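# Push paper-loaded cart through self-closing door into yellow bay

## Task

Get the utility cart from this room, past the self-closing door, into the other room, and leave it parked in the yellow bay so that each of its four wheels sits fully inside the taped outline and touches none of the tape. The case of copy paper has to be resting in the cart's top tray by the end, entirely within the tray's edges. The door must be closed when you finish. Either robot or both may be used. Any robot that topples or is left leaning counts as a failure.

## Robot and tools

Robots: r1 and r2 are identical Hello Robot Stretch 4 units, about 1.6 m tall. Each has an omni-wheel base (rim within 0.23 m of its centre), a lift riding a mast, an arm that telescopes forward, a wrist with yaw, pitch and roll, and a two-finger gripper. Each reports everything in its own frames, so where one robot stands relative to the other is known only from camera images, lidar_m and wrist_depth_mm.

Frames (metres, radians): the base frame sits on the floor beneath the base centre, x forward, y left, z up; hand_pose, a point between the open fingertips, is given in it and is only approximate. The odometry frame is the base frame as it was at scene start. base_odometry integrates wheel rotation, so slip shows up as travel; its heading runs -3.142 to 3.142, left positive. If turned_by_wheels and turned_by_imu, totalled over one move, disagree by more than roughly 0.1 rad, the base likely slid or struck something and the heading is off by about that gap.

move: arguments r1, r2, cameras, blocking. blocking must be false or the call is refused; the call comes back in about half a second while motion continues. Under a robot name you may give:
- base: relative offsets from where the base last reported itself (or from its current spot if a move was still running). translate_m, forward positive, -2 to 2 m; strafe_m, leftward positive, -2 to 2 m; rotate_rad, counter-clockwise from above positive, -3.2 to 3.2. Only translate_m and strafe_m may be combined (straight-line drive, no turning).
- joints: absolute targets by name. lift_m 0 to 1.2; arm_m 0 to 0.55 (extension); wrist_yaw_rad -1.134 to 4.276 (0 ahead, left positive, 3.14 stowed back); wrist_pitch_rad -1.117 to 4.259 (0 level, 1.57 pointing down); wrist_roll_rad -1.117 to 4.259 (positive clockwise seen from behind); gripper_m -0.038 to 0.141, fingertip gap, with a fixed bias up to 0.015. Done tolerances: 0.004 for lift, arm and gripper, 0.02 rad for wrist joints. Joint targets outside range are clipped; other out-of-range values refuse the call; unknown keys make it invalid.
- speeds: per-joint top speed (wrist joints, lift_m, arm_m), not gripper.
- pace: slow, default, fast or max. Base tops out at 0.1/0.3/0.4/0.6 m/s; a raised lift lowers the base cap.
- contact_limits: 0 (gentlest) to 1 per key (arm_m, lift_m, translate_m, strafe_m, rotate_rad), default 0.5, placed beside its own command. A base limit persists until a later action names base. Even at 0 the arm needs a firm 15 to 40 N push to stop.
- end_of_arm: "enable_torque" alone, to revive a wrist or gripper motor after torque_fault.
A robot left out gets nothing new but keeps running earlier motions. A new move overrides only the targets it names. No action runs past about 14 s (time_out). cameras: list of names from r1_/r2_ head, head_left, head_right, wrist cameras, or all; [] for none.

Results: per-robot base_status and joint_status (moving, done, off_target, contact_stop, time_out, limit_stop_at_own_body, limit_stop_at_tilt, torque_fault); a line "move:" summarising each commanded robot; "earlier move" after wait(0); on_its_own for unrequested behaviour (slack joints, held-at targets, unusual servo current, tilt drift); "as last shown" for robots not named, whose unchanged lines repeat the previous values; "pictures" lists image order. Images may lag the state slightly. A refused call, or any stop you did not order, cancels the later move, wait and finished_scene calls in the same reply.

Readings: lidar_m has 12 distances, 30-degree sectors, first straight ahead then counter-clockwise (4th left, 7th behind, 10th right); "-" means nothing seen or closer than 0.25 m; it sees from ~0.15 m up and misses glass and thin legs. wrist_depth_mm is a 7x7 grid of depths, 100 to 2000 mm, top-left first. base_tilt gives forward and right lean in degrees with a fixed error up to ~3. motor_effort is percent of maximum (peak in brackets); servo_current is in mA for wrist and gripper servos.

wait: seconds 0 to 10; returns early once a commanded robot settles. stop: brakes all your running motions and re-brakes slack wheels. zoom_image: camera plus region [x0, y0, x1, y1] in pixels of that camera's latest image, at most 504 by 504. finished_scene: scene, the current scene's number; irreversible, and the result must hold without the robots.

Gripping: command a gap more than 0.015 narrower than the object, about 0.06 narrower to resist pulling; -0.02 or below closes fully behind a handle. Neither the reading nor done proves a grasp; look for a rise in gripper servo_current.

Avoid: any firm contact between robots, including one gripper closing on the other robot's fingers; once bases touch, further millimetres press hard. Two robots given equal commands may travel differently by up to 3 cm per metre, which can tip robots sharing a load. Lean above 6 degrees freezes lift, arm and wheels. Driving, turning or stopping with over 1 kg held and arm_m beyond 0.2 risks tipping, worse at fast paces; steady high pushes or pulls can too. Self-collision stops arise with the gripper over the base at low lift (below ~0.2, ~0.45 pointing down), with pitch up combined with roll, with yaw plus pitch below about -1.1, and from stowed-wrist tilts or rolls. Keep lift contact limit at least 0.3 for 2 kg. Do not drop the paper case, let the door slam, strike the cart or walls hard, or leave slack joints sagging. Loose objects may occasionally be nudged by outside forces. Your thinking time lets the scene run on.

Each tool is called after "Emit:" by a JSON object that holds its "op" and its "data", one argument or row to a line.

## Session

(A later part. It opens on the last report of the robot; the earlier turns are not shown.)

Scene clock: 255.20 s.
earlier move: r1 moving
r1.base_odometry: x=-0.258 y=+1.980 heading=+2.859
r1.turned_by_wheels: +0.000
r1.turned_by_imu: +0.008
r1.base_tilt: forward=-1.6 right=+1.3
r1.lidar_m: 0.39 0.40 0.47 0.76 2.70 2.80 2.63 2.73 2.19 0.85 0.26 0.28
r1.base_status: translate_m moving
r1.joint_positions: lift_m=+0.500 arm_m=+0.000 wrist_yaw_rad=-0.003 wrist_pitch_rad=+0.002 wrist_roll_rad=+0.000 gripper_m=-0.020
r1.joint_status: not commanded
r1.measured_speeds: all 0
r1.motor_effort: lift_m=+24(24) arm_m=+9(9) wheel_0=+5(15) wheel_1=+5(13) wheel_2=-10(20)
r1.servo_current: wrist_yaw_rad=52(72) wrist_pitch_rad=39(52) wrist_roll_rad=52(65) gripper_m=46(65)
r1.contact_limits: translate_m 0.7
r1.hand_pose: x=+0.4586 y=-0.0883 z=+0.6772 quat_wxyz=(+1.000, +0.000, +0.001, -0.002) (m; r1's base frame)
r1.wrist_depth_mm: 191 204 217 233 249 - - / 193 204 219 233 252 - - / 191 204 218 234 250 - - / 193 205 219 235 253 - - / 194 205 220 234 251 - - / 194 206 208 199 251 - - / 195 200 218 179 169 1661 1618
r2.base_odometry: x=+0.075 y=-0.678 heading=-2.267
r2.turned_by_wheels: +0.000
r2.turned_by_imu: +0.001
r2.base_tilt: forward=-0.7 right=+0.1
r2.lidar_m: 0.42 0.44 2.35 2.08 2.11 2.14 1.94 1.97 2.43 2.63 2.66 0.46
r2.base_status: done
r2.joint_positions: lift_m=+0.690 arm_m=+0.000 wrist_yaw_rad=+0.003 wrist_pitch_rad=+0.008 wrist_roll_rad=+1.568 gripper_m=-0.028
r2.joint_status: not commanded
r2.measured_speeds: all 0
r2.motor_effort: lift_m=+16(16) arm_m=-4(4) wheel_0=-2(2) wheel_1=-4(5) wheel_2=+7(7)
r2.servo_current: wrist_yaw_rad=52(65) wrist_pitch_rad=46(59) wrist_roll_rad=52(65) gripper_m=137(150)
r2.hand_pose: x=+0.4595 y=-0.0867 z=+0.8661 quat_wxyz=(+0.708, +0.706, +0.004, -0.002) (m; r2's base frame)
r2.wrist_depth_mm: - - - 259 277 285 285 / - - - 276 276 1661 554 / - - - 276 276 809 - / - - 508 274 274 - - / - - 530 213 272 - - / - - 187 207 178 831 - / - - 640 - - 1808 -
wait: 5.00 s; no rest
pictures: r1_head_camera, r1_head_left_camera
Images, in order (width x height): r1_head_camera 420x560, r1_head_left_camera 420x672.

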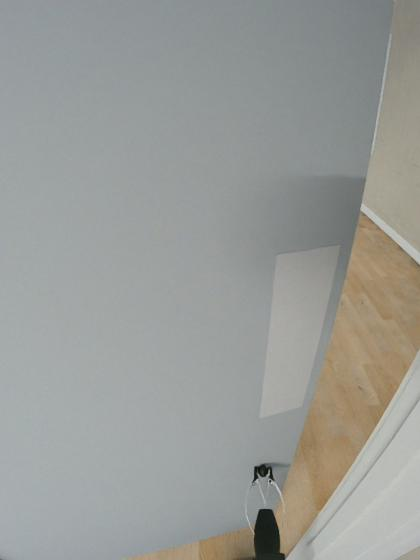

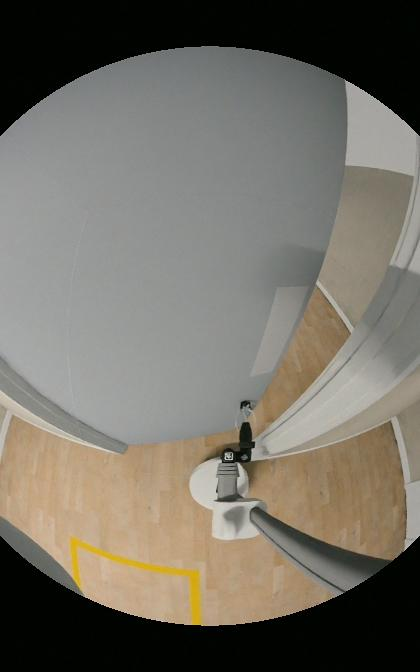

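Emit:
{"op": "move", "data": {
  "blocking": false,
  "r1": {"base":{"translate_m":0.25,"strafe_m":0.2},"contact_limits":{"translate_m":0.7,"strafe_m":0.7},"pace":"slow"},
  "cameras": []
}}

Emit:
{"op": "wait", "data": {
  "seconds": 4.5,
  "cameras": ["r1_head_camera","r1_head_left_camera"]
}}

r1: "contact_limits": translate_m and strafe_m are given together and make one move, which takes one limit: state it under one of them only
Scene clock: 260.27 s.
earlier move: r1 done
r1.base_odometry: x=-0.258 y=+1.980 heading=+2.859
r1.turned_by_wheels: +0.000
r1.turned_by_imu: +0.000
r1.base_tilt: forward=-1.6 right=+1.3
r1.lidar_m: 0.40 0.38 0.43 0.77 2.71 2.78 2.63 2.69 2.21 0.87 0.26 0.29
r1.base_status: done
r1.joint_positions: lift_m=+0.500 arm_m=+0.000 wrist_yaw_rad=-0.003 wrist_pitch_rad=+0.002 wrist_roll_rad=+0.000 gripper_m=-0.020
r1.joint_status: not commanded
r1.measured_speeds: all 0
r1.motor_effort: lift_m=+24(24) arm_m=+9(9) wheel_0=+7(15) wheel_1=+4(13) wheel_2=-11(20)
r1.servo_current: wrist_yaw_rad=46(72) wrist_pitch_rad=39(52) wrist_roll_rad=46(65) gripper_m=46(65)
r1.contact_limits: translate_m 0.7
r1.hand_pose: x=+0.4586 y=-0.0883 z=+0.6772 quat_wxyz=(+1.000, +0.000, +0.001, -0.002) (m; r1's base frame)
r1.wrist_depth_mm: 193 204 216 234 250 - - / 193 204 217 233 252 - - / 192 204 219 234 249 - - / 193 205 219 235 253 - - / 193 206 220 236 251 - - / 195 206 208 200 252 - - / 194 200 219 178 169 1661 1618
r2.base_odometry: x=+0.075 y=-0.678 heading=-2.267
r2.turned_by_wheels: +0.000
r2.turned_by_imu: +0.001
r2.base_tilt: forward=-0.7 right=+0.1
r2.lidar_m: 0.43 0.44 2.34 2.06 2.09 2.17 1.94 1.97 2.44 2.64 2.65 0.47
r2.base_status: done
r2.joint_positions: lift_m=+0.690 arm_m=+0.000 wrist_yaw_rad=+0.003 wrist_pitch_rad=+0.008 wrist_roll_rad=+1.568 gripper_m=-0.028
r2.joint_status: not commanded
r2.measured_speeds: all 0
r2.motor_effort: lift_m=+16(16) arm_m=-4(4) wheel_0=-2(2) wheel_1=-4(5) wheel_2=+6(7)
r2.servo_current: wrist_yaw_rad=46(65) wrist_pitch_rad=46(59) wrist_roll_rad=59(65) gripper_m=143(150)
r2.hand_pose: x=+0.4595 y=-0.0867 z=+0.8661 quat_wxyz=(+0.708, +0.706, +0.004, -0.002) (m; r2's base frame)
r2.wrist_depth_mm: - - - 260 278 283 285 / - - - 276 277 1661 559 / - - - 276 276 820 - / - - 512 274 274 - - / - - 530 213 274 - - / - - 188 207 177 831 - / - - 634 - - 1921 -
pictures: none

not run: a call was refused earlier in this reply.

Emit:
{"op": "move", "data": {
  "blocking": false,
  "r1": {"base":{"translate_m":0.25,"strafe_m":0.2},"contact_limits":{"translate_m":0.7},"pace":"slow"},
  "cameras": []
}}

Emit:
{"op": "wait", "data": {
  "seconds": 4.5,
  "cameras": ["r1_head_camera","r1_head_left_camera","r2_head_camera"]
}}

Scene clock: 265.50 s.
move: r1 moving
r1.base_odometry: x=-0.270 y=+1.975 heading=+2.858
r1.turned_by_wheels: -0.001
r1.turned_by_imu: -0.001
r1.base_tilt: forward=-1.6 right=+1.3
r1.lidar_m: 0.39 0.38 0.46 0.76 2.69 2.80 2.64 2.73 2.22 0.82 0.28 0.29
r1.base_status: translate_m moving; strafe_m moving
r1.joint_positions: lift_m=+0.500 arm_m=+0.000 wrist_yaw_rad=-0.005 wrist_pitch_rad=+0.002 wrist_roll_rad=+0.000 gripper_m=-0.020
r1.joint_status: not commanded
r1.measured_speeds: translate_m=+0.042 strafe_m=+0.033 rotate_rad=+0.000 lift_m=+0.000 arm_m=+0.000 wrist_yaw_rad=-0.010 wrist_pitch_rad=+0.000 wrist_roll_rad=+0.000
r1.motor_effort: lift_m=+24(24) arm_m=+9(9) wheel_0=+0(8) wheel_1=+7(10) wheel_2=-18(18)
r1.servo_current: wrist_yaw_rad=52(59) wrist_pitch_rad=52(52) wrist_roll_rad=59(59) gripper_m=39(46)
r1.contact_limits: translate_m 0.7
r1.hand_pose: x=+0.4584 y=-0.0887 z=+0.6772 quat_wxyz=(+1.000, +0.000, +0.001, -0.002) (m; r1's base frame)
r1.wrist_depth_mm: 190 202 215 234 249 - - / 190 202 216 233 252 - - / 189 202 216 234 250 - - / 191 203 218 233 254 - - / 191 204 218 235 254 - - / 190 204 211 198 251 - - / 190 200 215 185 172 1537 1618
r2.base_odometry: x=+0.075 y=-0.678 heading=-2.267
r2.turned_by_wheels: +0.000
r2.turned_by_imu: +0.001
r2.base_tilt: forward=-0.7 right=+0.1
r2.lidar_m: 0.43 0.45 2.32 2.09 2.10 2.15 1.96 1.99 2.44 2.64 2.66 0.46
r2.base_status: not commanded
r2.joint_positions: lift_m=+0.690 arm_m=+0.000 wrist_yaw_rad=+0.003 wrist_pitch_rad=+0.008 wrist_roll_rad=+1.568 gripper_m=-0.028
r2.joint_status: not commanded
r2.measured_speeds: all 0
r2.motor_effort: lift_m=+16(16) arm_m=-4(4) wheel_0=-2(2) wheel_1=-4(4) wheel_2=+7(7)
r2.servo_current: wrist_yaw_rad=46(52) wrist_pitch_rad=52(59) wrist_roll_rad=46(59) gripper_m=137(143)
r2.hand_pose: x=+0.4595 y=-0.0867 z=+0.8661 quat_wxyz=(+0.708, +0.706, +0.004, -0.002) (m; r2's base frame)
r2.wrist_depth_mm: - - - 260 278 285 286 / - - - 276 277 1708 564 / - - - 276 277 809 - / - - 512 273 276 - - / - - 530 213 273 - - / - - 187 207 178 831 - / - - 640 - - 1808 -
pictures: none
No camera images: "cameras" was empty.

Scene clock: 269.40 s.
earlier move: r1 done
r1.base_odometry: x=-0.553 y=+1.858 heading=+2.857
r1.turned_by_wheels: -0.002
r1.turned_by_imu: -0.014
r1.base_tilt: forward=-1.6 right=+1.3
r1.lidar_m: 0.31 0.26 0.27 0.38 2.53 3.04 2.90 2.98 2.46 0.37 2.31 0.44
r1.base_status: done
r1.joint_positions: lift_m=+0.500 arm_m=+0.000 wrist_yaw_rad=-0.021 wrist_pitch_rad=+0.002 wrist_roll_rad=+0.000 gripper_m=-0.020
r1.joint_status: not commanded
r1.measured_speeds: all 0
r1.on_its_own: wrist_yaw_rad is at rest, and its servo_current (117 mA) is outside its rest range (0 to 104 mA)
r1.motor_effort: lift_m=+24(24) arm_m=+9(9) wheel_0=-16(20) wheel_1=+0(10) wheel_2=-17(22)
r1.servo_current: wrist_yaw_rad=117(150) wrist_pitch_rad=46(52) wrist_roll_rad=52(65) gripper_m=46(52)
r1.contact_limits: translate_m 0.7
r1.hand_pose: x=+0.4569 y=-0.0935 z=+0.6772 quat_wxyz=(+1.000, +0.000, +0.001, -0.011) (m; r1's base frame)
r1.wrist_depth_mm: 146 161 191 228 281 - - / 144 168 191 228 281 - - / 144 166 196 228 282 - - / 150 165 193 229 282 - - / 144 169 193 229 282 - - / 145 166 188 195 183 - - / 147 166 151 181 294 152 1661
r2.base_odometry: x=+0.075 y=-0.678 heading=-2.267
r2.turned_by_wheels: +0.000
r2.turned_by_imu: +0.001
r2.base_tilt: forward=-0.7 right=+0.0
r2.lidar_m: 0.42 0.42 2.33 2.08 2.11 2.16 1.93 1.97 2.42 2.63 2.65 0.47
r2.base_status: not commanded
r2.joint_positions: lift_m=+0.690 arm_m=+0.000 wrist_yaw_rad=+0.003 wrist_pitch_rad=+0.008 wrist_roll_rad=+1.568 gripper_m=-0.028
r2.joint_status: not commanded
r2.measured_speeds: all 0
r2.motor_effort: lift_m=+16(16) arm_m=-4(4) wheel_0=-2(2) wheel_1=-4(5) wheel_2=+7(7)
r2.servo_current: wrist_yaw_rad=39(72) wrist_pitch_rad=46(59) wrist_roll_rad=59(65) gripper_m=137(150)
r2.hand_pose: x=+0.4595 y=-0.0867 z=+0.8661 quat_wxyz=(+0.708, +0.706, +0.004, -0.002) (m; r2's base frame)
r2.wrist_depth_mm: - - - 260 278 285 285 / - - - 276 277 1661 559 / - - - 276 276 820 - / - - 512 274 276 - - / - - 530 213 274 - - / - - 189 206 178 831 - / - - 647 - - 1863 -
wait: 3.90 of 4.5 s (r1 has come to rest)
pictures: r1_head_camera, r1_head_left_camera, r2_head_camera
Images, in order (width x height): r1_head_camera 420x560, r1_head_left_camera 420x672, r2_head_camera 420x560.

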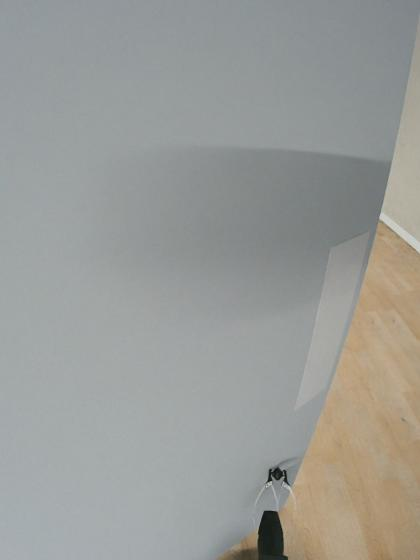

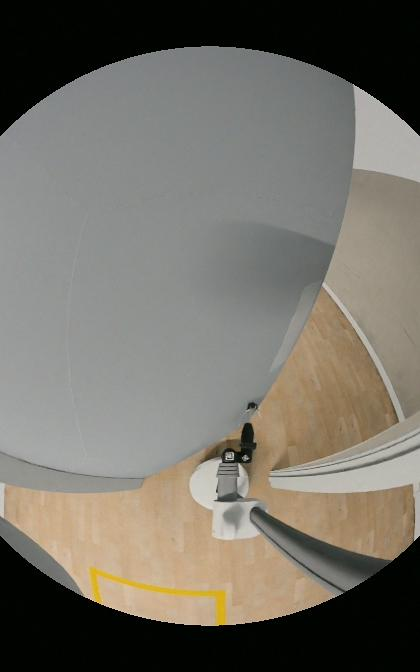

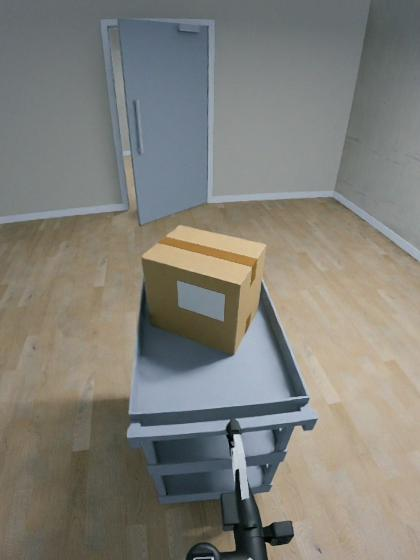

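Emit:
{"op": "move", "data": {
  "blocking": false,
  "r1": {"base":{"rotate_rad":0.45},"contact_limits":{"rotate_rad":0.7},"pace":"slow"},
  "cameras": []
}}

Emit:
{"op": "wait", "data": {
  "seconds": 3,
  "cameras": ["r1_head_left_camera"]
}}

Scene clock: 274.27 s.
move: r1 moving
r1.base_odometry: x=-0.553 y=+1.858 heading=+2.982
r1.turned_by_wheels: +0.125
r1.turned_by_imu: +0.088
r1.base_tilt: forward=-1.6 right=+1.3
r1.lidar_m: 0.30 0.28 0.31 0.42 2.59 2.99 2.88 3.03 2.46 0.35 2.37 0.43
r1.base_status: rotate_rad moving
r1.joint_positions: lift_m=+0.500 arm_m=+0.000 wrist_yaw_rad=-0.026 wrist_pitch_rad=+0.002 wrist_roll_rad=+0.000 gripper_m=-0.020
r1.joint_status: not commanded
r1.measured_speeds: translate_m=-0.003 strafe_m=+0.003 rotate_rad=+0.485 lift_m=+0.000 arm_m=+0.000 wrist_yaw_rad=+0.000 wrist_pitch_rad=+0.000 wrist_roll_rad=+0.000
r1.motor_effort: lift_m=+24(24) arm_m=+9(9) wheel_0=-17(20) wheel_1=-9(10) wheel_2=-25(27)
r1.servo_current: wrist_yaw_rad=156(176) wrist_pitch_rad=46(52) wrist_roll_rad=65(65) gripper_m=39(52)
r1.contact_limits: rotate_rad 0.7
r1.hand_pose: x=+0.4565 y=-0.0949 z=+0.6772 quat_wxyz=(+1.000, +0.000, +0.001, -0.013) (m; r1's base frame)
r1.wrist_depth_mm: 145 163 187 220 265 - - / 143 166 187 220 266 - - / 143 162 187 220 265 - - / 148 163 186 219 264 - - / 144 163 187 220 265 - - / 143 162 183 184 181 322 - / 145 162 144 174 272 303 1661
r2: as last shown
r2.base_tilt: forward=-0.7 right=+0.1
r2.lidar_m: 0.42 0.43 2.32 2.09 2.08 2.16 1.96 1.95 2.42 2.60 2.65 0.46
r2.servo_current: wrist_yaw_rad=59(59) wrist_pitch_rad=52(59) wrist_roll_rad=46(59) gripper_m=143(143)
r2.wrist_depth_mm: - - - 260 278 286 286 / - - - 274 276 1661 559 / - - - 274 276 820 - / - - 512 274 274 - - / - - 530 214 274 - - / - - 187 206 177 820 - / - - 640 - - 1808 -
pictures: none
No camera images: "cameras" was empty.

Scene clock: 275.40 s.
earlier move: r1 done
r1.base_odometry: x=-0.553 y=+1.858 heading=-2.979
r1.turned_by_wheels: +0.322
r1.turned_by_imu: +0.230
r1.base_tilt: forward=-1.6 right=+1.3
r1.lidar_m: 0.33 0.33 0.36 0.58 2.87 2.91 2.91 2.61 0.33 0.36 2.60 0.47
r1.base_status: done
r1.joint_positions: lift_m=+0.500 arm_m=+0.000 wrist_yaw_rad=-0.026 wrist_pitch_rad=+0.002 wrist_roll_rad=+0.000 gripper_m=-0.020
r1.joint_status: not commanded
r1.measured_speeds: all 0
r1.on_its_own: wrist_yaw_rad is at rest, and its servo_current (156 mA) is outside its rest range (0 to 104 mA)
r1.motor_effort: lift_m=+24(24) arm_m=+8(9) wheel_0=-11(22) wheel_1=-4(11) wheel_2=-16(28)
r1.servo_current: wrist_yaw_rad=156(189) wrist_pitch_rad=46(52) wrist_roll_rad=52(65) gripper_m=46(52)
r1.contact_limits: rotate_rad 0.7
r1.hand_pose: x=+0.4565 y=-0.0949 z=+0.6772 quat_wxyz=(+1.000, +0.000, +0.001, -0.013) (m; r1's base frame)
r1.wrist_depth_mm: 168 183 204 229 263 309 - / 166 183 205 229 263 307 - / 166 183 205 230 262 306 - / 166 185 204 229 263 307 - / 168 184 204 229 263 309 - / 168 184 201 196 181 307 - / 171 180 162 180 263 145 1576
r2.base_odometry: x=+0.075 y=-0.678 heading=-2.267
r2.turned_by_wheels: +0.000
r2.turned_by_imu: +0.000
r2.base_tilt: forward=-0.7 right=+0.1
r2.lidar_m: 0.41 0.45 2.35 2.08 2.11 2.17 1.96 1.96 2.44 2.64 2.65 0.46
r2.base_status: not commanded
r2.joint_positions: lift_m=+0.690 arm_m=+0.000 wrist_yaw_rad=+0.003 wrist_pitch_rad=+0.008 wrist_roll_rad=+1.568 gripper_m=-0.028
r2.joint_status: not commanded
r2.measured_speeds: all 0
r2.motor_effort: lift_m=+16(16) arm_m=-3(4) wheel_0=-1(2) wheel_1=-4(5) wheel_2=+7(7)
r2.servo_current: wrist_yaw_rad=52(59) wrist_pitch_rad=59(59) wrist_roll_rad=39(65) gripper_m=137(150)
r2.hand_pose: x=+0.4595 y=-0.0867 z=+0.8661 quat_wxyz=(+0.708, +0.706, +0.004, -0.002) (m; r2's base frame)
r2.wrist_depth_mm: - - - 262 278 285 283 / - - - 276 274 1661 559 / - - - 274 276 831 - / - - 512 273 274 - - / - - 535 213 274 - - / - - 187 206 178 831 - / - - 640 - - 1863 -
wait: 1.13 of 3 s (r1 has come to rest)
pictures: r1_head_left_camera
Images, in order (width x height): r1_head_left_camera 420x672.

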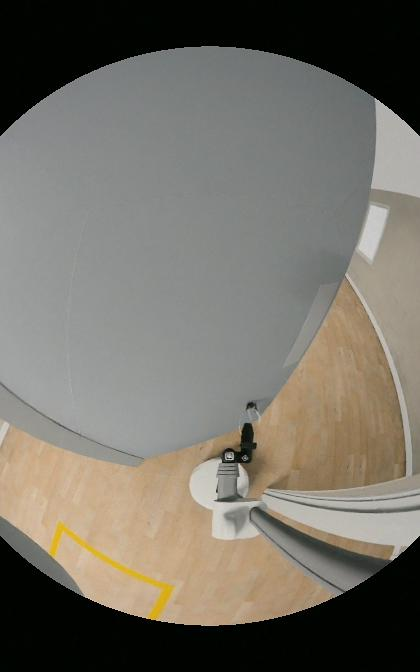

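Emit:
{"op": "move", "data": {
  "blocking": false,
  "r1": {"base":{"translate_m":0.22,"strafe_m":0.05},"contact_limits":{"translate_m":0.8},"pace":"slow"},
  "cameras": []
}}

Emit:
{"op": "wait", "data": {
  "seconds": 3.5,
  "cameras": []
}}

Emit:
{"op": "move", "data": {
  "blocking": false,
  "r1": {"base":{"rotate_rad":0.35},"contact_limits":{"rotate_rad":0.8},"pace":"slow"},
  "cameras": []
}}

Emit:
{"op": "wait", "data": {
  "seconds": 2,
  "cameras": ["r1_head_left_camera","r2_head_camera"]
}}

Scene clock: 284.50 s.
move: r1 moving
r1.base_odometry: x=-0.565 y=+1.854 heading=-2.980
r1.turned_by_wheels: -0.001
r1.turned_by_imu: -0.002
r1.base_tilt: forward=-1.6 right=+1.3
r1.lidar_m: 0.34 0.31 0.37 0.57 2.87 2.91 2.90 2.66 0.34 0.35 2.56 0.46
r1.base_status: translate_m moving; strafe_m moving
r1.joint_positions: lift_m=+0.500 arm_m=+0.000 wrist_yaw_rad=-0.026 wrist_pitch_rad=+0.002 wrist_roll_rad=+0.000 gripper_m=-0.020
r1.joint_status: not commanded
r1.measured_speeds: translate_m=+0.048 strafe_m=+0.011 rotate_rad=+0.003 lift_m=+0.000 arm_m=+0.000 wrist_yaw_rad=+0.000 wrist_pitch_rad=+0.000 wrist_roll_rad=+0.000
r1.motor_effort: lift_m=+24(24) arm_m=+8(8) wheel_0=-4(10) wheel_1=+5(5) wheel_2=-22(22)
r1.servo_current: wrist_yaw_rad=169(176) wrist_pitch_rad=33(46) wrist_roll_rad=39(59) gripper_m=46(46)
r1.contact_limits: translate_m 0.8
r1.hand_pose: x=+0.4565 y=-0.0949 z=+0.6772 quat_wxyz=(+1.000, +0.000, +0.001, -0.013) (m; r1's base frame)
r1.wrist_depth_mm: 167 183 204 231 266 314 - / 166 183 204 231 265 314 - / 166 183 204 230 265 312 - / 166 183 205 231 265 314 - / 165 183 205 232 266 314 - / 167 183 198 196 184 314 - / 169 180 164 177 266 142 1537
r2: as last shown
r2.turned_by_imu: +0.001
r2.base_tilt: forward=-0.6 right=+0.0
r2.lidar_m: 0.40 0.44 2.32 2.08 2.11 2.17 1.93 1.96 2.45 2.63 2.67 0.49
r2.motor_effort: lift_m=+16(16) arm_m=-4(4) wheel_0=-2(2) wheel_1=-4(4) wheel_2=+7(7)
r2.servo_current: wrist_yaw_rad=59(59) wrist_pitch_rad=46(59) wrist_roll_rad=46(59) gripper_m=143(143)
r2.wrist_depth_mm: - - - 260 279 283 285 / - - - 276 276 1661 554 / - - - 274 276 820 - / - - 512 273 274 - - / - - 525 213 274 - - / - - 187 206 177 820 - / - - 640 - - 1863 -
pictures: none
No camera images: "cameras" was empty.

Scene clock: 287.50 s.
earlier move: r1 done
r1.base_odometry: x=-0.762 y=+1.774 heading=-2.980
r1.turned_by_wheels: +0.001
r1.turned_by_imu: -0.002
r1.base_tilt: forward=-1.6 right=+1.3
r1.lidar_m: 0.30 0.26 0.26 0.34 0.63 3.10 3.10 0.54 0.50 2.36 2.71 0.50
r1.base_status: done
r1.joint_positions: lift_m=+0.500 arm_m=+0.000 wrist_yaw_rad=-0.026 wrist_pitch_rad=+0.002 wrist_roll_rad=+0.000 gripper_m=-0.020
r1.joint_status: not commanded
r1.measured_speeds: all 0
r1.on_its_own: wrist_yaw_rad is at rest, and its servo_current (163 mA) is outside its rest range (0 to 104 mA)
r1.motor_effort: lift_m=+24(24) arm_m=+8(9) wheel_0=-1(10) wheel_1=+3(7) wheel_2=-12(23)
r1.servo_current: wrist_yaw_rad=163(182) wrist_pitch_rad=46(52) wrist_roll_rad=39(65) gripper_m=39(59)
r1.contact_limits: translate_m 0.8
r1.hand_pose: x=+0.4565 y=-0.0949 z=+0.6772 quat_wxyz=(+1.000, +0.000, +0.001, -0.013) (m; r1's base frame)
r1.wrist_depth_mm: 150 175 202 247 317 - - / 150 171 202 247 317 - - / 144 171 203 246 314 - - / 153 171 202 246 301 - - / 147 174 202 247 315 - - / 149 174 191 198 183 - - / 148 166 170 160 291 - 1576
r2.base_odometry: x=+0.075 y=-0.678 heading=-2.267
r2.turned_by_wheels: +0.000
r2.turned_by_imu: +0.000
r2.base_tilt: forward=-0.7 right=+0.0
r2.lidar_m: 0.42 0.39 2.32 2.08 2.12 2.15 1.96 1.99 2.42 2.64 2.68 0.46
r2.base_status: not commanded
r2.joint_positions: lift_m=+0.690 arm_m=+0.000 wrist_yaw_rad=+0.003 wrist_pitch_rad=+0.008 wrist_roll_rad=+1.568 gripper_m=-0.028
r2.joint_status: not commanded
r2.measured_speeds: all 0
r2.motor_effort: lift_m=+16(16) arm_m=-4(4) wheel_0=-2(2) wheel_1=-4(5) wheel_2=+7(7)
r2.servo_current: wrist_yaw_rad=72(72) wrist_pitch_rad=46(59) wrist_roll_rad=52(59) gripper_m=137(143)
r2.hand_pose: x=+0.4595 y=-0.0867 z=+0.8661 quat_wxyz=(+0.708, +0.706, +0.004, -0.002) (m; r2's base frame)
r2.wrist_depth_mm: - - - 259 277 285 286 / - - - 276 277 1661 559 / - - - 273 276 820 - / - - 512 274 276 - - / - - 535 213 274 - - / - - 187 206 177 820 - / - - 640 - - 1863 -
wait: 3.00 of 3.5 s (r1 has come to rest)
pictures: none
No camera images: "cameras" was empty.

Scene clock: 288.00 s.
move: r1 moving
r1.base_odometry: x=-0.762 y=+1.774 heading=-2.857
r1.turned_by_wheels: +0.123
r1.turned_by_imu: +0.112
r1.base_tilt: forward=-1.6 right=+1.3
r1.lidar_m: 0.28 0.25 0.27 0.36 2.97 3.08 3.14 0.49 0.50 2.36 2.91 0.43
r1.base_status: rotate_rad moving
r1.joint_positions: lift_m=+0.500 arm_m=+0.000 wrist_yaw_rad=-0.026 wrist_pitch_rad=+0.002 wrist_roll_rad=+0.000 gripper_m=-0.020
r1.joint_status: not commanded
r1.measured_speeds: translate_m=+0.004 strafe_m=-0.001 rotate_rad=+0.484 lift_m=+0.000 arm_m=+0.000 wrist_yaw_rad=-0.002 wrist_pitch_rad=+0.000 wrist_roll_rad=+0.000
r1.motor_effort: lift_m=+24(24) arm_m=+8(8) wheel_0=-20(20) wheel_1=-10(10) wheel_2=-25(25)
r1.servo_current: wrist_yaw_rad=163(195) wrist_pitch_rad=46(46) wrist_roll_rad=39(52) gripper_m=46(52)
r1.contact_limits: rotate_rad 0.8
r1.hand_pose: x=+0.4565 y=-0.0949 z=+0.6772 quat_wxyz=(+1.000, +0.000, +0.001, -0.013) (m; r1's base frame)
r1.wrist_depth_mm: 137 164 184 221 274 - - / 138 157 185 220 273 - - / 140 158 184 220 273 - - / 135 161 183 220 274 - - / 140 157 184 219 272 - - / 139 157 184 183 180 345 - / 139 154 144 175 282 315 1708
r2: as last shown
r2.base_tilt: forward=-0.6 right=+0.1
r2.lidar_m: 0.43 0.43 2.33 2.08 2.10 2.15 1.95 1.97 2.45 2.62 2.65 0.46
r2.motor_effort: lift_m=+16(16) arm_m=-4(4) wheel_0=-1(2) wheel_1=-4(4) wheel_2=+7(7)
r2.servo_current: wrist_yaw_rad=39(72) wrist_pitch_rad=46(52) wrist_roll_rad=39(59) gripper_m=137(150)
r2.wrist_depth_mm: - - - 260 278 285 285 / - - - 276 277 1708 559 / - - - 273 274 820 - / - - 512 274 276 - - / - - 525 214 273 - - / - - 188 206 178 831 - / - - 634 - - 1863 -
pictures: none
No camera images: "cameras" was empty.

Scene clock: 288.97 s.
earlier move: r1 done
r1.base_odometry: x=-0.762 y=+1.774 heading=-2.632
r1.turned_by_wheels: +0.225
r1.turned_by_imu: +0.174
r1.base_tilt: forward=-1.6 right=+1.3
r1.lidar_m: 0.34 0.30 0.34 0.48 3.22 3.11 3.28 0.47 0.82 2.43 3.33 0.45
r1.base_status: done
r1.joint_positions: lift_m=+0.500 arm_m=+0.000 wrist_yaw_rad=-0.023 wrist_pitch_rad=+0.002 wrist_roll_rad=+0.000 gripper_m=-0.020
r1.joint_status: not commanded
r1.measured_speeds: all 0
r1.on_its_own: wrist_yaw_rad is at rest, and its servo_current (124 mA) is outside its rest range (0 to 104 mA)
r1.motor_effort: lift_m=+24(24) arm_m=+7(8) wheel_0=-7(24) wheel_1=-3(12) wheel_2=-13(29)
r1.servo_current: wrist_yaw_rad=124(195) wrist_pitch_rad=46(46) wrist_roll_rad=46(52) gripper_m=39(52)
r1.contact_limits: rotate_rad 0.8
r1.hand_pose: x=+0.4569 y=-0.0941 z=+0.6772 quat_wxyz=(+1.000, +0.000, +0.001, -0.012) (m; r1's base frame)
r1.wrist_depth_mm: 165 183 208 241 287 342 - / 163 183 208 242 286 349 - / 163 185 209 240 285 342 - / 163 183 209 242 283 340 - / 163 183 208 241 286 342 - / 165 183 200 200 278 340 - / 165 180 180 182 179 - 1576
r2.base_odometry: x=+0.075 y=-0.678 heading=-2.267
r2.turned_by_wheels: +0.000
r2.turned_by_imu: +0.000
r2.base_tilt: forward=-0.7 right=+0.0
r2.lidar_m: 0.42 0.43 2.34 2.08 2.11 2.16 1.95 1.97 2.45 2.65 2.67 0.47
r2.base_status: not commanded
r2.joint_positions: lift_m=+0.690 arm_m=+0.000 wrist_yaw_rad=+0.003 wrist_pitch_rad=+0.008 wrist_roll_rad=+1.568 gripper_m=-0.028
r2.joint_status: not commanded
r2.measured_speeds: all 0
r2.motor_effort: lift_m=+16(16) arm_m=-4(4) wheel_0=-2(2) wheel_1=-4(5) wheel_2=+7(7)
r2.servo_current: wrist_yaw_rad=39(72) wrist_pitch_rad=52(59) wrist_roll_rad=59(59) gripper_m=137(150)
r2.hand_pose: x=+0.4595 y=-0.0867 z=+0.8661 quat_wxyz=(+0.708, +0.706, +0.004, -0.002) (m; r2's base frame)
r2.wrist_depth_mm: - - - 259 278 285 285 / - - - 276 276 1618 559 / - - - 273 276 831 - / - - 512 273 274 - - / - - 530 213 276 - - / - - 187 206 177 831 - / - - 647 - - 1921 -
wait: 0.97 of 2 s (r1 has come to rest)
pictures: r1_head_left_camera, r2_head_camera
Images, in order (width x height): r1_head_left_camera 420x672, r2_head_camera 420x560.

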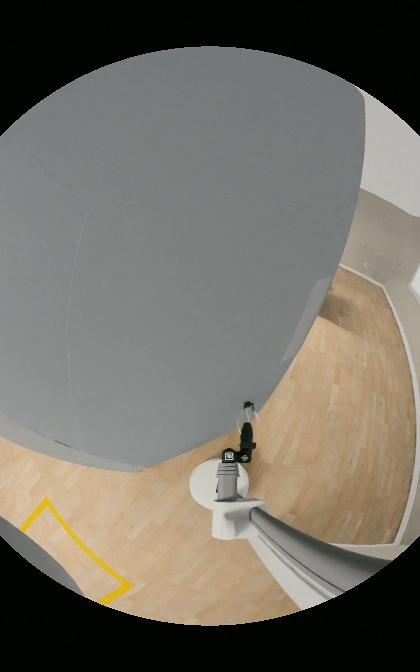

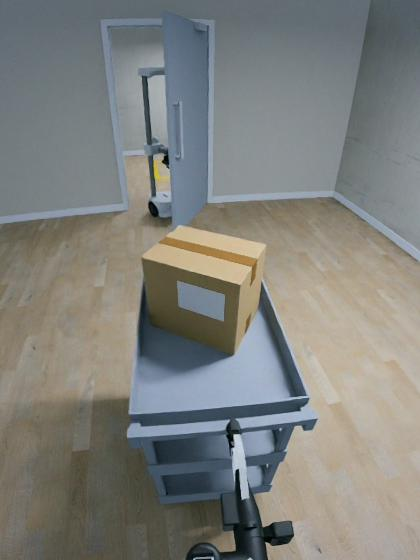

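Emit:
{"op": "move", "data": {
  "r1": {"base":{"translate_m":0.25,"strafe_m":0.05},"pace":"slow","contact_limits":{"translate_m":0.8}},
  "blocking": false,
  "cameras": []
}}

Emit:
{"op": "wait", "data": {
  "seconds": 4,
  "cameras": ["r1_head_camera","r2_head_camera","r1_head_left_camera"]
}}

Scene clock: 318.53 s.
move: r1 moving
r1.base_odometry: x=-0.771 y=+1.766 heading=-2.632
r1.turned_by_wheels: -0.001
r1.turned_by_imu: -0.003
r1.base_tilt: forward=-1.6 right=+1.3
r1.lidar_m: 0.34 0.30 0.31 0.48 3.25 3.13 3.27 0.49 0.85 2.43 3.37 0.50
r1.base_status: translate_m moving; strafe_m moving
r1.joint_positions: lift_m=+0.500 arm_m=+0.000 wrist_yaw_rad=-0.023 wrist_pitch_rad=+0.002 wrist_roll_rad=+0.000 gripper_m=-0.020
r1.joint_status: not commanded
r1.measured_speeds: translate_m=+0.048 strafe_m=+0.010 rotate_rad=+0.000 lift_m=+0.000 arm_m=+0.000 wrist_yaw_rad=+0.000 wrist_pitch_rad=+0.000 wrist_roll_rad=+0.000
r1.motor_effort: lift_m=+24(24) arm_m=+7(7) wheel_0=+1(6) wheel_1=+8(8) wheel_2=-18(20)
r1.servo_current: wrist_yaw_rad=156(156) wrist_pitch_rad=39(52) wrist_roll_rad=33(59) gripper_m=39(46)
r1.contact_limits: translate_m 0.8
r1.hand_pose: x=+0.4569 y=-0.0941 z=+0.6772 quat_wxyz=(+1.000, +0.000, +0.001, -0.012) (m; r1's base frame)
r1.wrist_depth_mm: 165 183 209 243 291 349 - / 162 183 210 243 290 349 - / 163 183 210 244 287 347 - / 162 183 210 243 290 345 - / 163 184 209 244 287 357 - / 165 183 197 200 281 357 - / 167 176 201 182 267 359 1576
r2: as last shown
r2.turned_by_imu: +0.004
r2.base_tilt: forward=-0.7 right=+0.1
r2.lidar_m: 0.44 0.44 2.32 2.07 2.12 2.16 1.93 1.97 2.45 2.63 2.66 0.46
r2.motor_effort: lift_m=+16(16) arm_m=-4(4) wheel_0=-2(2) wheel_1=-4(4) wheel_2=+7(7)
r2.servo_current: wrist_yaw_rad=52(52) wrist_pitch_rad=52(59) wrist_roll_rad=46(59) gripper_m=143(143)
r2.wrist_depth_mm: - - - 260 277 285 285 / - - - 276 277 1661 554 / - - - 276 276 831 - / - - 512 274 276 - - / - - 530 214 276 - - / - - 187 206 177 831 - / - - 640 - - 1863 -
pictures: none
No camera images: "cameras" was empty.

Scene clock: 321.83 s.
earlier move: r1 done
r1.base_odometry: x=-0.955 y=+1.609 heading=-2.633
r1.turned_by_wheels: +0.000
r1.turned_by_imu: -0.003
r1.base_tilt: forward=-1.6 right=+1.2
r1.lidar_m: 0.27 0.25 0.25 0.25 0.47 3.30 3.45 0.71 1.56 2.59 3.54 0.51
r1.base_status: done
r1.joint_positions: lift_m=+0.500 arm_m=+0.000 wrist_yaw_rad=-0.023 wrist_pitch_rad=+0.002 wrist_roll_rad=+0.000 gripper_m=-0.020
r1.joint_status: not commanded
r1.measured_speeds: all 0
r1.on_its_own: wrist_yaw_rad is at rest, and its servo_current (130 mA) is outside its rest range (0 to 104 mA)
r1.motor_effort: lift_m=+24(24) arm_m=+7(7) wheel_0=-2(6) wheel_1=+2(8) wheel_2=-12(20)
r1.servo_current: wrist_yaw_rad=130(169) wrist_pitch_rad=46(52) wrist_roll_rad=26(72) gripper_m=39(52)
r1.contact_limits: translate_m 0.8
r1.hand_pose: x=+0.4569 y=-0.0941 z=+0.6772 quat_wxyz=(+1.000, +0.000, +0.001, -0.012) (m; r1's base frame)
r1.wrist_depth_mm: 138 169 201 258 - - - / 139 165 202 258 336 - - / 138 164 202 257 334 - 1808 / 145 165 201 255 336 - - / 138 168 200 256 332 - - / 141 164 187 200 180 - 1983 / 140 155 176 183 178 1430 1576
r2.base_odometry: x=+0.075 y=-0.678 heading=-2.267
r2.turned_by_wheels: +0.000
r2.turned_by_imu: +0.000
r2.base_tilt: forward=-0.6 right=+0.1
r2.lidar_m: 0.41 0.44 2.32 2.08 2.12 2.13 1.93 1.95 2.47 2.63 2.67 0.47
r2.base_status: not commanded
r2.joint_positions: lift_m=+0.690 arm_m=+0.000 wrist_yaw_rad=+0.003 wrist_pitch_rad=+0.008 wrist_roll_rad=+1.568 gripper_m=-0.028
r2.joint_status: not commanded
r2.measured_speeds: all 0
r2.motor_effort: lift_m=+16(16) arm_m=-4(4) wheel_0=-2(2) wheel_1=-4(5) wheel_2=+7(7)
r2.servo_current: wrist_yaw_rad=39(59) wrist_pitch_rad=46(59) wrist_roll_rad=59(65) gripper_m=137(150)
r2.hand_pose: x=+0.4595 y=-0.0867 z=+0.8661 quat_wxyz=(+0.708, +0.706, +0.004, -0.002) (m; r2's base frame)
r2.wrist_depth_mm: - - - 260 278 283 285 / - - - 276 277 1708 554 / - - - 274 277 831 - / - - 512 274 276 - - / - - 530 213 273 - - / - - 187 206 177 831 - / - - 647 - - 1863 -
wait: 3.30 of 4 s (r1 has come to rest)
pictures: r1_head_camera, r1_head_left_camera, r2_head_camera
Images, in order (width x height): r1_head_camera 420x560, r1_head_left_camera 420x672, r2_head_camera 420x560.

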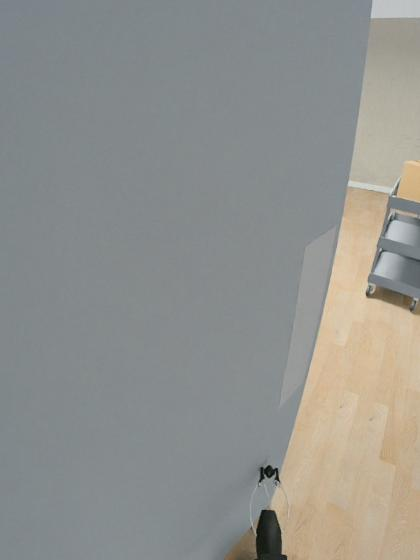

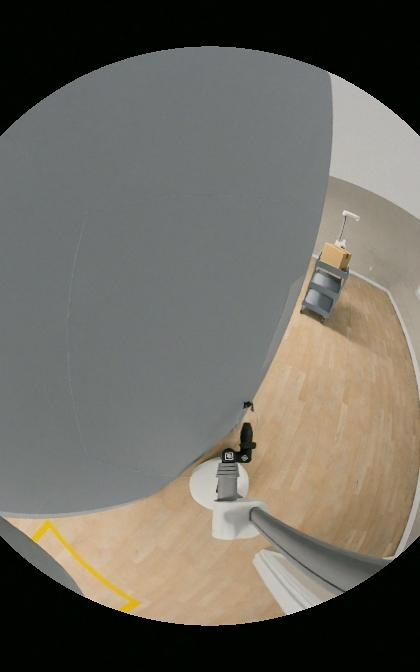

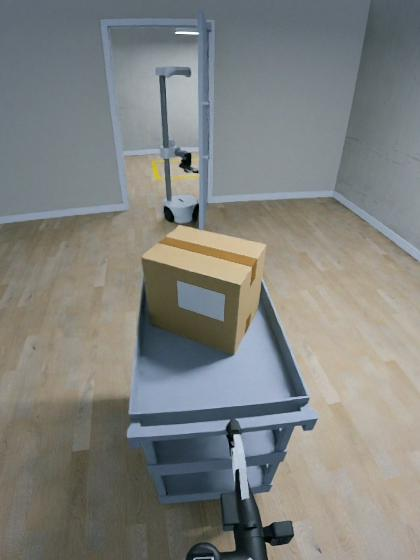

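Emit:
{"op": "move", "data": {
  "r1": {"base":{"rotate_rad":0.5},"pace":"slow","contact_limits":{"rotate_rad":0.8}},
  "blocking": false,
  "cameras": []
}}

Emit:
{"op": "wait", "data": {
  "seconds": 3,
  "cameras": ["r1_head_camera","r2_head_camera"]
}}

Scene clock: 333.03 s.
move: r1 moving
r1.base_odometry: x=-0.955 y=+1.609 heading=-2.509
r1.turned_by_wheels: +0.124
r1.turned_by_imu: +0.119
r1.base_tilt: forward=-1.6 right=+1.3
r1.lidar_m: 0.27 0.25 0.25 0.29 0.61 3.29 0.81 0.70 2.49 2.70 2.38 0.46
r1.base_status: rotate_rad moving
r1.joint_positions: lift_m=+0.500 arm_m=+0.000 wrist_yaw_rad=-0.023 wrist_pitch_rad=+0.002 wrist_roll_rad=+0.000 gripper_m=-0.020
r1.joint_status: not commanded
r1.measured_speeds: translate_m=-0.003 strafe_m=+0.003 rotate_rad=+0.492 lift_m=+0.000 arm_m=+0.000 wrist_yaw_rad=-0.005 wrist_pitch_rad=+0.000 wrist_roll_rad=+0.000
r1.motor_effort: lift_m=+24(24) arm_m=+6(7) wheel_0=-19(20) wheel_1=-9(9) wheel_2=-21(21)
r1.servo_current: wrist_yaw_rad=137(163) wrist_pitch_rad=39(46) wrist_roll_rad=26(52) gripper_m=39(46)
r1.contact_limits: rotate_rad 0.8
r1.hand_pose: x=+0.4569 y=-0.0941 z=+0.6772 quat_wxyz=(+1.000, +0.000, +0.001, -0.012) (m; r1's base frame)
r1.wrist_depth_mm: 135 156 182 226 287 - - / 132 151 181 227 300 - - / 129 156 182 224 297 - 1808 / 132 151 181 225 296 - - / 129 155 181 225 297 - - / 128 151 180 193 181 - - / 131 146 140 178 309 150 1576
r2: as last shown
r2.turned_by_imu: +0.002
r2.lidar_m: 0.43 0.45 2.35 2.06 2.10 2.17 1.95 1.97 2.44 2.62 2.64 0.44
r2.motor_effort: lift_m=+16(16) arm_m=-3(4) wheel_0=-2(2) wheel_1=-4(4) wheel_2=+7(7)
r2.servo_current: wrist_yaw_rad=39(52) wrist_pitch_rad=52(59) wrist_roll_rad=46(52) gripper_m=143(143)
r2.wrist_depth_mm: - - - 259 278 285 286 / - - - 277 278 1661 559 / - - - 274 274 820 - / - - 512 273 276 - - / - - 535 212 274 - - / - - 187 207 177 831 - / - - 634 - - 1808 -
pictures: none
No camera images: "cameras" was empty.

Scene clock: 334.23 s.
earlier move: r1 done
r1.base_odometry: x=-0.955 y=+1.609 heading=-2.134
r1.turned_by_wheels: +0.375
r1.turned_by_imu: +0.333
r1.base_tilt: forward=-1.6 right=+1.3
r1.lidar_m: 0.33 0.30 0.33 0.43 3.33 3.42 0.74 1.21 2.56 3.31 2.32 0.48
r1.base_status: done
r1.joint_positions: lift_m=+0.500 arm_m=+0.000 wrist_yaw_rad=-0.024 wrist_pitch_rad=+0.002 wrist_roll_rad=+0.000 gripper_m=-0.020
r1.joint_status: not commanded
r1.measured_speeds: all 0
r1.on_its_own: wrist_yaw_rad is at rest, and its servo_current (143 mA) is outside its rest range (0 to 104 mA)
r1.motor_effort: lift_m=+24(24) arm_m=+6(7) wheel_0=-8(22) wheel_1=-3(10) wheel_2=-8(26)
r1.servo_current: wrist_yaw_rad=143(169) wrist_pitch_rad=33(52) wrist_roll_rad=65(65) gripper_m=46(52)
r1.contact_limits: rotate_rad 0.8
r1.hand_pose: x=+0.4569 y=-0.0943 z=+0.6772 quat_wxyz=(+1.000, +0.000, +0.001, -0.012) (m; r1's base frame)
r1.wrist_depth_mm: 164 182 209 244 291 355 - / 161 183 210 244 291 368 - / 164 183 210 244 290 353 - / 162 183 208 244 291 353 - / 161 182 210 244 293 351 - / 164 182 197 200 276 353 - / 166 179 180 184 268 127 1537
r2.base_odometry: x=+0.075 y=-0.678 heading=-2.267
r2.turned_by_wheels: +0.000
r2.turned_by_imu: +0.000
r2.base_tilt: forward=-0.7 right=+0.1
r2.lidar_m: 0.41 0.45 2.35 2.04 2.12 2.18 1.95 1.97 2.44 2.64 2.68 0.47
r2.base_status: not commanded
r2.joint_positions: lift_m=+0.690 arm_m=+0.000 wrist_yaw_rad=+0.003 wrist_pitch_rad=+0.008 wrist_roll_rad=+1.568 gripper_m=-0.028
r2.joint_status: not commanded
r2.measured_speeds: all 0
r2.motor_effort: lift_m=+16(16) arm_m=-4(4) wheel_0=-2(2) wheel_1=-4(4) wheel_2=+7(7)
r2.servo_current: wrist_yaw_rad=59(59) wrist_pitch_rad=52(59) wrist_roll_rad=46(65) gripper_m=143(143)
r2.hand_pose: x=+0.4595 y=-0.0867 z=+0.8661 quat_wxyz=(+0.708, +0.706, +0.004, -0.002) (m; r2's base frame)
r2.wrist_depth_mm: - - - 262 278 286 285 / - - - 277 276 1661 554 / - - - 276 276 831 - / - - 508 274 276 - - / - - 525 213 274 - - / - - 187 207 177 831 - / - - 640 - - 1808 -
wait: 1.20 of 3 s (r1 has come to rest)
pictures: r1_head_camera, r2_head_camera
Images, in order (width x height): r1_head_camera 420x560, r2_head_camera 420x560.

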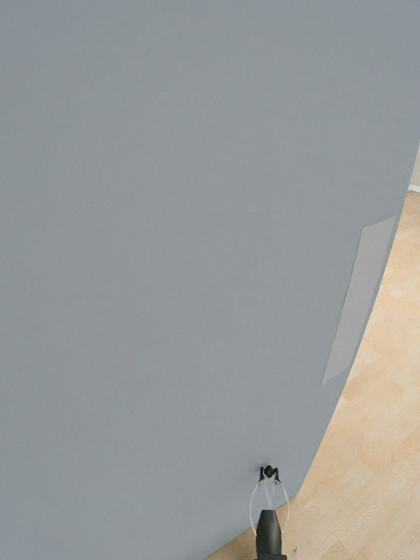

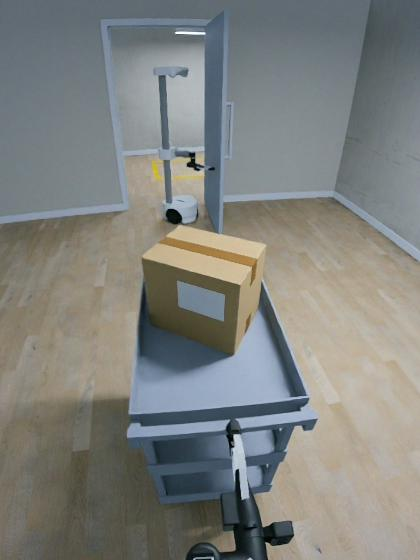

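Emit:
{"op": "move", "data": {
  "r1": {"base":{"rotate_rad":0.42},"pace":"slow","contact_limits":{"rotate_rad":0.8}},
  "blocking": false,
  "cameras": []
}}

Emit:
{"op": "wait", "data": {
  "seconds": 2,
  "cameras": []
}}

Emit:
{"op": "move", "data": {
  "r1": {"base":{"translate_m":0.35,"strafe_m":-0.05},"pace":"slow","contact_limits":{"translate_m":0.8}},
  "blocking": false,
  "cameras": []
}}

Emit:
{"op": "wait", "data": {
  "seconds": 5,
  "cameras": ["r1_head_camera","r2_head_camera"]
}}

Scene clock: 362.20 s.
move: r1 moving
r1.base_odometry: x=-0.955 y=+1.609 heading=-2.010
r1.turned_by_wheels: +0.124
r1.turned_by_imu: +0.120
r1.base_tilt: forward=-1.6 right=+1.3
r1.lidar_m: 0.32 0.31 0.35 0.55 3.32 3.33 0.73 1.93 2.61 3.69 2.34 0.45
r1.base_status: rotate_rad moving
r1.joint_positions: lift_m=+0.500 arm_m=+0.000 wrist_yaw_rad=-0.024 wrist_pitch_rad=+0.002 wrist_roll_rad=+0.000 gripper_m=-0.020
r1.joint_status: not commanded
r1.measured_speeds: translate_m=-0.002 strafe_m=-0.001 rotate_rad=+0.489 lift_m=+0.000 arm_m=+0.000 wrist_yaw_rad=+0.000 wrist_pitch_rad=+0.000 wrist_roll_rad=+0.000
r1.motor_effort: lift_m=+24(24) arm_m=+6(6) wheel_0=-18(18) wheel_1=-8(9) wheel_2=-22(22)
r1.servo_current: wrist_yaw_rad=137(156) wrist_pitch_rad=39(52) wrist_roll_rad=46(59) gripper_m=46(46)
r1.contact_limits: rotate_rad 0.8
r1.hand_pose: x=+0.4569 y=-0.0943 z=+0.6772 quat_wxyz=(+1.000, +0.000, +0.001, -0.012) (m; r1's base frame)
r1.wrist_depth_mm: 158 173 195 224 260 315 - / 155 174 196 224 262 317 - / 158 174 196 224 260 314 - / 155 177 200 224 260 314 - / 158 173 196 224 260 315 - / 156 174 191 192 181 315 1808 / 158 170 155 181 268 156 1464
r2: as last shown
r2.turned_by_imu: +0.004
r2.base_tilt: forward=-0.7 right=+0.0
r2.lidar_m: 0.41 0.44 2.33 2.07 2.10 2.18 1.95 1.96 2.43 2.64 2.67 0.46
r2.servo_current: wrist_yaw_rad=46(59) wrist_pitch_rad=52(52) wrist_roll_rad=39(59) gripper_m=137(150)
r2.wrist_depth_mm: - - - 260 277 285 286 / - - - 277 277 1661 559 / - - - 274 274 842 - / - - 512 273 277 - - / - - 525 213 274 - - / - - 187 206 177 820 - / - - 640 - - 1808 -
pictures: none
No camera images: "cameras" was empty.

Scene clock: 363.27 s.
earlier move: r1 done
r1.base_odometry: x=-0.955 y=+1.609 heading=-1.716
r1.turned_by_wheels: +0.294
r1.turned_by_imu: +0.258
r1.base_tilt: forward=-1.6 right=+1.3
r1.lidar_m: 0.38 0.36 0.41 3.33 3.34 0.73 0.89 2.50 2.96 2.32 4.27 0.48
r1.base_status: done
r1.joint_positions: lift_m=+0.500 arm_m=+0.000 wrist_yaw_rad=-0.024 wrist_pitch_rad=+0.002 wrist_roll_rad=+0.000 gripper_m=-0.020
r1.joint_status: not commanded
r1.measured_speeds: all 0
r1.on_its_own: wrist_yaw_rad is at rest, and its servo_current (137 mA) is outside its rest range (0 to 104 mA)
r1.motor_effort: lift_m=+24(24) arm_m=+5(6) wheel_0=-8(20) wheel_1=-1(9) wheel_2=-10(27)
r1.servo_current: wrist_yaw_rad=137(163) wrist_pitch_rad=46(52) wrist_roll_rad=39(65) gripper_m=46(46)
r1.contact_limits: rotate_rad 0.8
r1.hand_pose: x=+0.4570 y=-0.0943 z=+0.6772 quat_wxyz=(+1.000, +0.000, +0.001, -0.012) (m; r1's base frame)
r1.wrist_depth_mm: 183 196 214 236 263 296 332 / 181 197 213 237 262 296 332 / 181 198 215 236 262 294 334 / 183 196 215 236 262 294 330 / 183 198 215 238 263 296 330 / 181 198 210 201 258 296 332 / 183 192 180 182 252 300 334
r2.base_odometry: x=+0.075 y=-0.678 heading=-2.267
r2.turned_by_wheels: +0.000
r2.turned_by_imu: +0.000
r2.base_tilt: forward=-0.7 right=+0.1
r2.lidar_m: 0.41 0.44 2.35 2.08 2.10 2.16 1.95 1.96 2.46 2.62 2.65 0.45
r2.base_status: not commanded
r2.joint_positions: lift_m=+0.690 arm_m=+0.000 wrist_yaw_rad=+0.003 wrist_pitch_rad=+0.008 wrist_roll_rad=+1.568 gripper_m=-0.028
r2.joint_status: not commanded
r2.measured_speeds: all 0
r2.motor_effort: lift_m=+16(16) arm_m=-4(4) wheel_0=-2(2) wheel_1=-4(5) wheel_2=+7(7)
r2.servo_current: wrist_yaw_rad=46(59) wrist_pitch_rad=52(59) wrist_roll_rad=39(59) gripper_m=137(150)
r2.hand_pose: x=+0.4595 y=-0.0867 z=+0.8661 quat_wxyz=(+0.708, +0.706, +0.004, -0.002) (m; r2's base frame)
r2.wrist_depth_mm: - - - 260 277 286 285 / - - - 276 277 1708 554 / - - - 276 274 820 - / - - 508 273 276 - - / - - 530 213 273 - - / - - 187 206 177 831 - / - - 640 - - 1808 -
wait: 1.07 of 2 s (r1 has come to rest)
pictures: none
No camera images: "cameras" was empty.

Scene clock: 363.77 s.
move: r1 moving
r1.base_odometry: x=-0.959 y=+1.597 heading=-1.716
r1.turned_by_wheels: +0.000
r1.turned_by_imu: -0.001
r1.base_tilt: forward=-1.6 right=+1.3
r1.lidar_m: 0.37 0.35 0.40 3.34 3.34 0.75 0.89 2.52 2.97 2.32 4.26 0.47
r1.base_status: translate_m moving; strafe_m moving
r1.joint_positions: lift_m=+0.500 arm_m=+0.000 wrist_yaw_rad=-0.024 wrist_pitch_rad=+0.002 wrist_roll_rad=+0.000 gripper_m=-0.020
r1.joint_status: not commanded
r1.measured_speeds: translate_m=+0.048 strafe_m=-0.006 rotate_rad=+0.001 lift_m=+0.000 arm_m=+0.000 wrist_yaw_rad=+0.000 wrist_pitch_rad=+0.000 wrist_roll_rad=+0.000
r1.motor_effort: lift_m=+24(24) arm_m=+5(5) wheel_0=+6(6) wheel_1=+4(5) wheel_2=-17(18)
r1.servo_current: wrist_yaw_rad=143(156) wrist_pitch_rad=33(52) wrist_roll_rad=52(59) gripper_m=46(46)
r1.contact_limits: translate_m 0.8
r1.hand_pose: x=+0.4570 y=-0.0943 z=+0.6772 quat_wxyz=(+1.000, +0.000, +0.001, -0.012) (m; r1's base frame)
r1.wrist_depth_mm: 183 196 215 237 266 300 340 / 181 197 216 238 264 300 332 / 181 197 216 237 266 300 340 / 183 198 216 238 265 298 340 / 183 198 216 238 264 300 340 / 181 198 207 198 259 300 340 / 182 192 213 185 165 309 340
r2: as last shown
r2.base_tilt: forward=-0.6 right=+0.1
r2.lidar_m: 0.45 0.46 2.33 2.08 2.09 2.16 1.94 1.96 2.44 2.63 2.66 0.46
r2.motor_effort: lift_m=+16(16) arm_m=-4(4) wheel_0=-2(2) wheel_1=-4(4) wheel_2=+7(7)
r2.servo_current: wrist_yaw_rad=46(52) wrist_pitch_rad=52(52) wrist_roll_rad=65(65) gripper_m=137(143)
r2.wrist_depth_mm: - - - 260 279 286 285 / - - - 274 277 1661 554 / - - - 274 276 820 - / - - 512 274 274 - - / - - 530 213 276 - - / - - 187 206 177 842 - / - - 640 - - 1808 -
pictures: none
No camera images: "cameras" was empty.

Scene clock: 368.77 s.
earlier move: r1 limit_stop_at_tilt
r1.base_odometry: x=-0.956 y=+1.620 heading=-2.317
r1.turned_by_wheels: -0.601
r1.turned_by_imu: -0.932
r1.base_tilt: forward=-1.6 right=+1.3
r1.lidar_m: 0.26 0.25 - 0.25 0.34 3.36 3.44 0.76 1.32 2.55 3.28 2.30
r1.base_status: translate_m limit_stop_at_tilt; strafe_m limit_stop_at_tilt
r1.joint_positions: lift_m=+0.494 arm_m=-0.001 wrist_yaw_rad=-0.004 wrist_pitch_rad=+0.002 wrist_roll_rad=+0.000 gripper_m=-0.020
r1.joint_status: not commanded
r1.measured_speeds: translate_m=-0.050 strafe_m=-0.019 rotate_rad=-0.066 lift_m=+0.000 arm_m=+0.000 wrist_yaw_rad=+0.000 wrist_pitch_rad=+0.000 wrist_roll_rad=+0.000
r1.on_its_own: the wheels are slack since a limit_stop_at_tilt; lift_m is slack since a limit_stop_at_tilt (your +0.500 is given up); arm_m is slack since a limit_stop_at_tilt
r1.motor_effort: lift_m=+19(24) arm_m=+3(14) wheel_0=-2(9) wheel_1=-1(7) wheel_2=+0(35)
r1.servo_current: wrist_yaw_rad=39(202) wrist_pitch_rad=39(52) wrist_roll_rad=52(72) gripper_m=39(52)
r1.contact_limits: translate_m 0.8
r1.hand_pose: x=+0.4579 y=-0.0886 z=+0.6718 quat_wxyz=(+1.000, +0.000, +0.001, -0.002) (m; r1's base frame)
r1.wrist_depth_mm: 138 163 198 250 - - - / 132 163 198 262 - - - / 132 159 199 262 - - - / 132 164 199 263 - - - / 132 159 199 263 - - - / 132 159 185 198 - - - / 135 150 181 185 158 1661 1661
r2.base_odometry: x=+0.075 y=-0.678 heading=-2.267
r2.turned_by_wheels: +0.000
r2.turned_by_imu: +0.001
r2.base_tilt: forward=-0.7 right=+0.1
r2.lidar_m: 0.42 0.44 2.34 2.09 2.10 2.14 1.95 1.96 2.44 2.64 2.66 0.47
r2.base_status: not commanded
r2.joint_positions: lift_m=+0.690 arm_m=+0.000 wrist_yaw_rad=+0.003 wrist_pitch_rad=+0.008 wrist_roll_rad=+1.568 gripper_m=-0.028
r2.joint_status: not commanded
r2.measured_speeds: all 0
r2.motor_effort: lift_m=+16(16) arm_m=-4(4) wheel_0=-2(2) wheel_1=-4(5) wheel_2=+7(7)
r2.servo_current: wrist_yaw_rad=52(59) wrist_pitch_rad=52(59) wrist_roll_rad=59(65) gripper_m=137(150)
r2.hand_pose: x=+0.4595 y=-0.0867 z=+0.8661 quat_wxyz=(+0.708, +0.706, +0.004, -0.002) (m; r2's base frame)
r2.wrist_depth_mm: - - - 259 278 286 287 / - - - 274 276 1708 559 / - - - 274 276 831 - / - - 508 274 274 - - / - - 530 213 274 - - / - - 187 207 177 842 - / - - 640 - - 1863 -
wait: 5.00 s; no rest
pictures: r1_head_camera, r2_head_camera
Images, in order (width x height): r1_head_camera 420x560, r2_head_camera 420x560.

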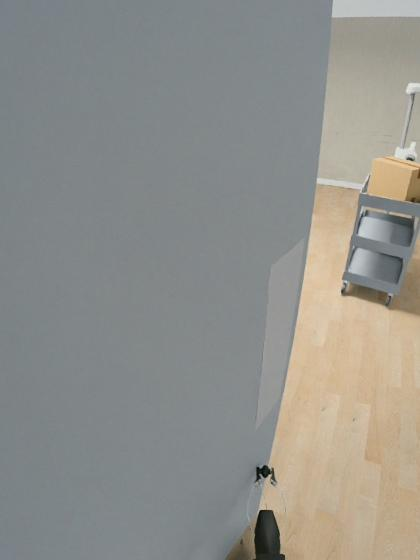

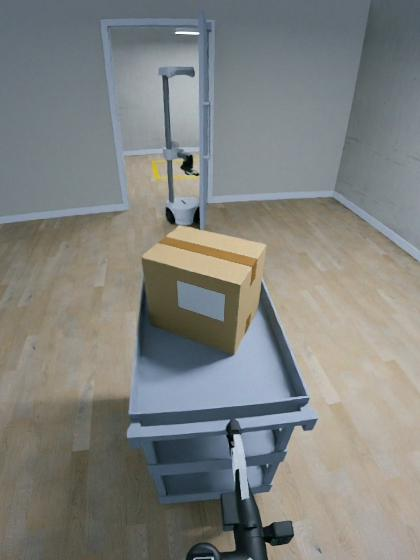

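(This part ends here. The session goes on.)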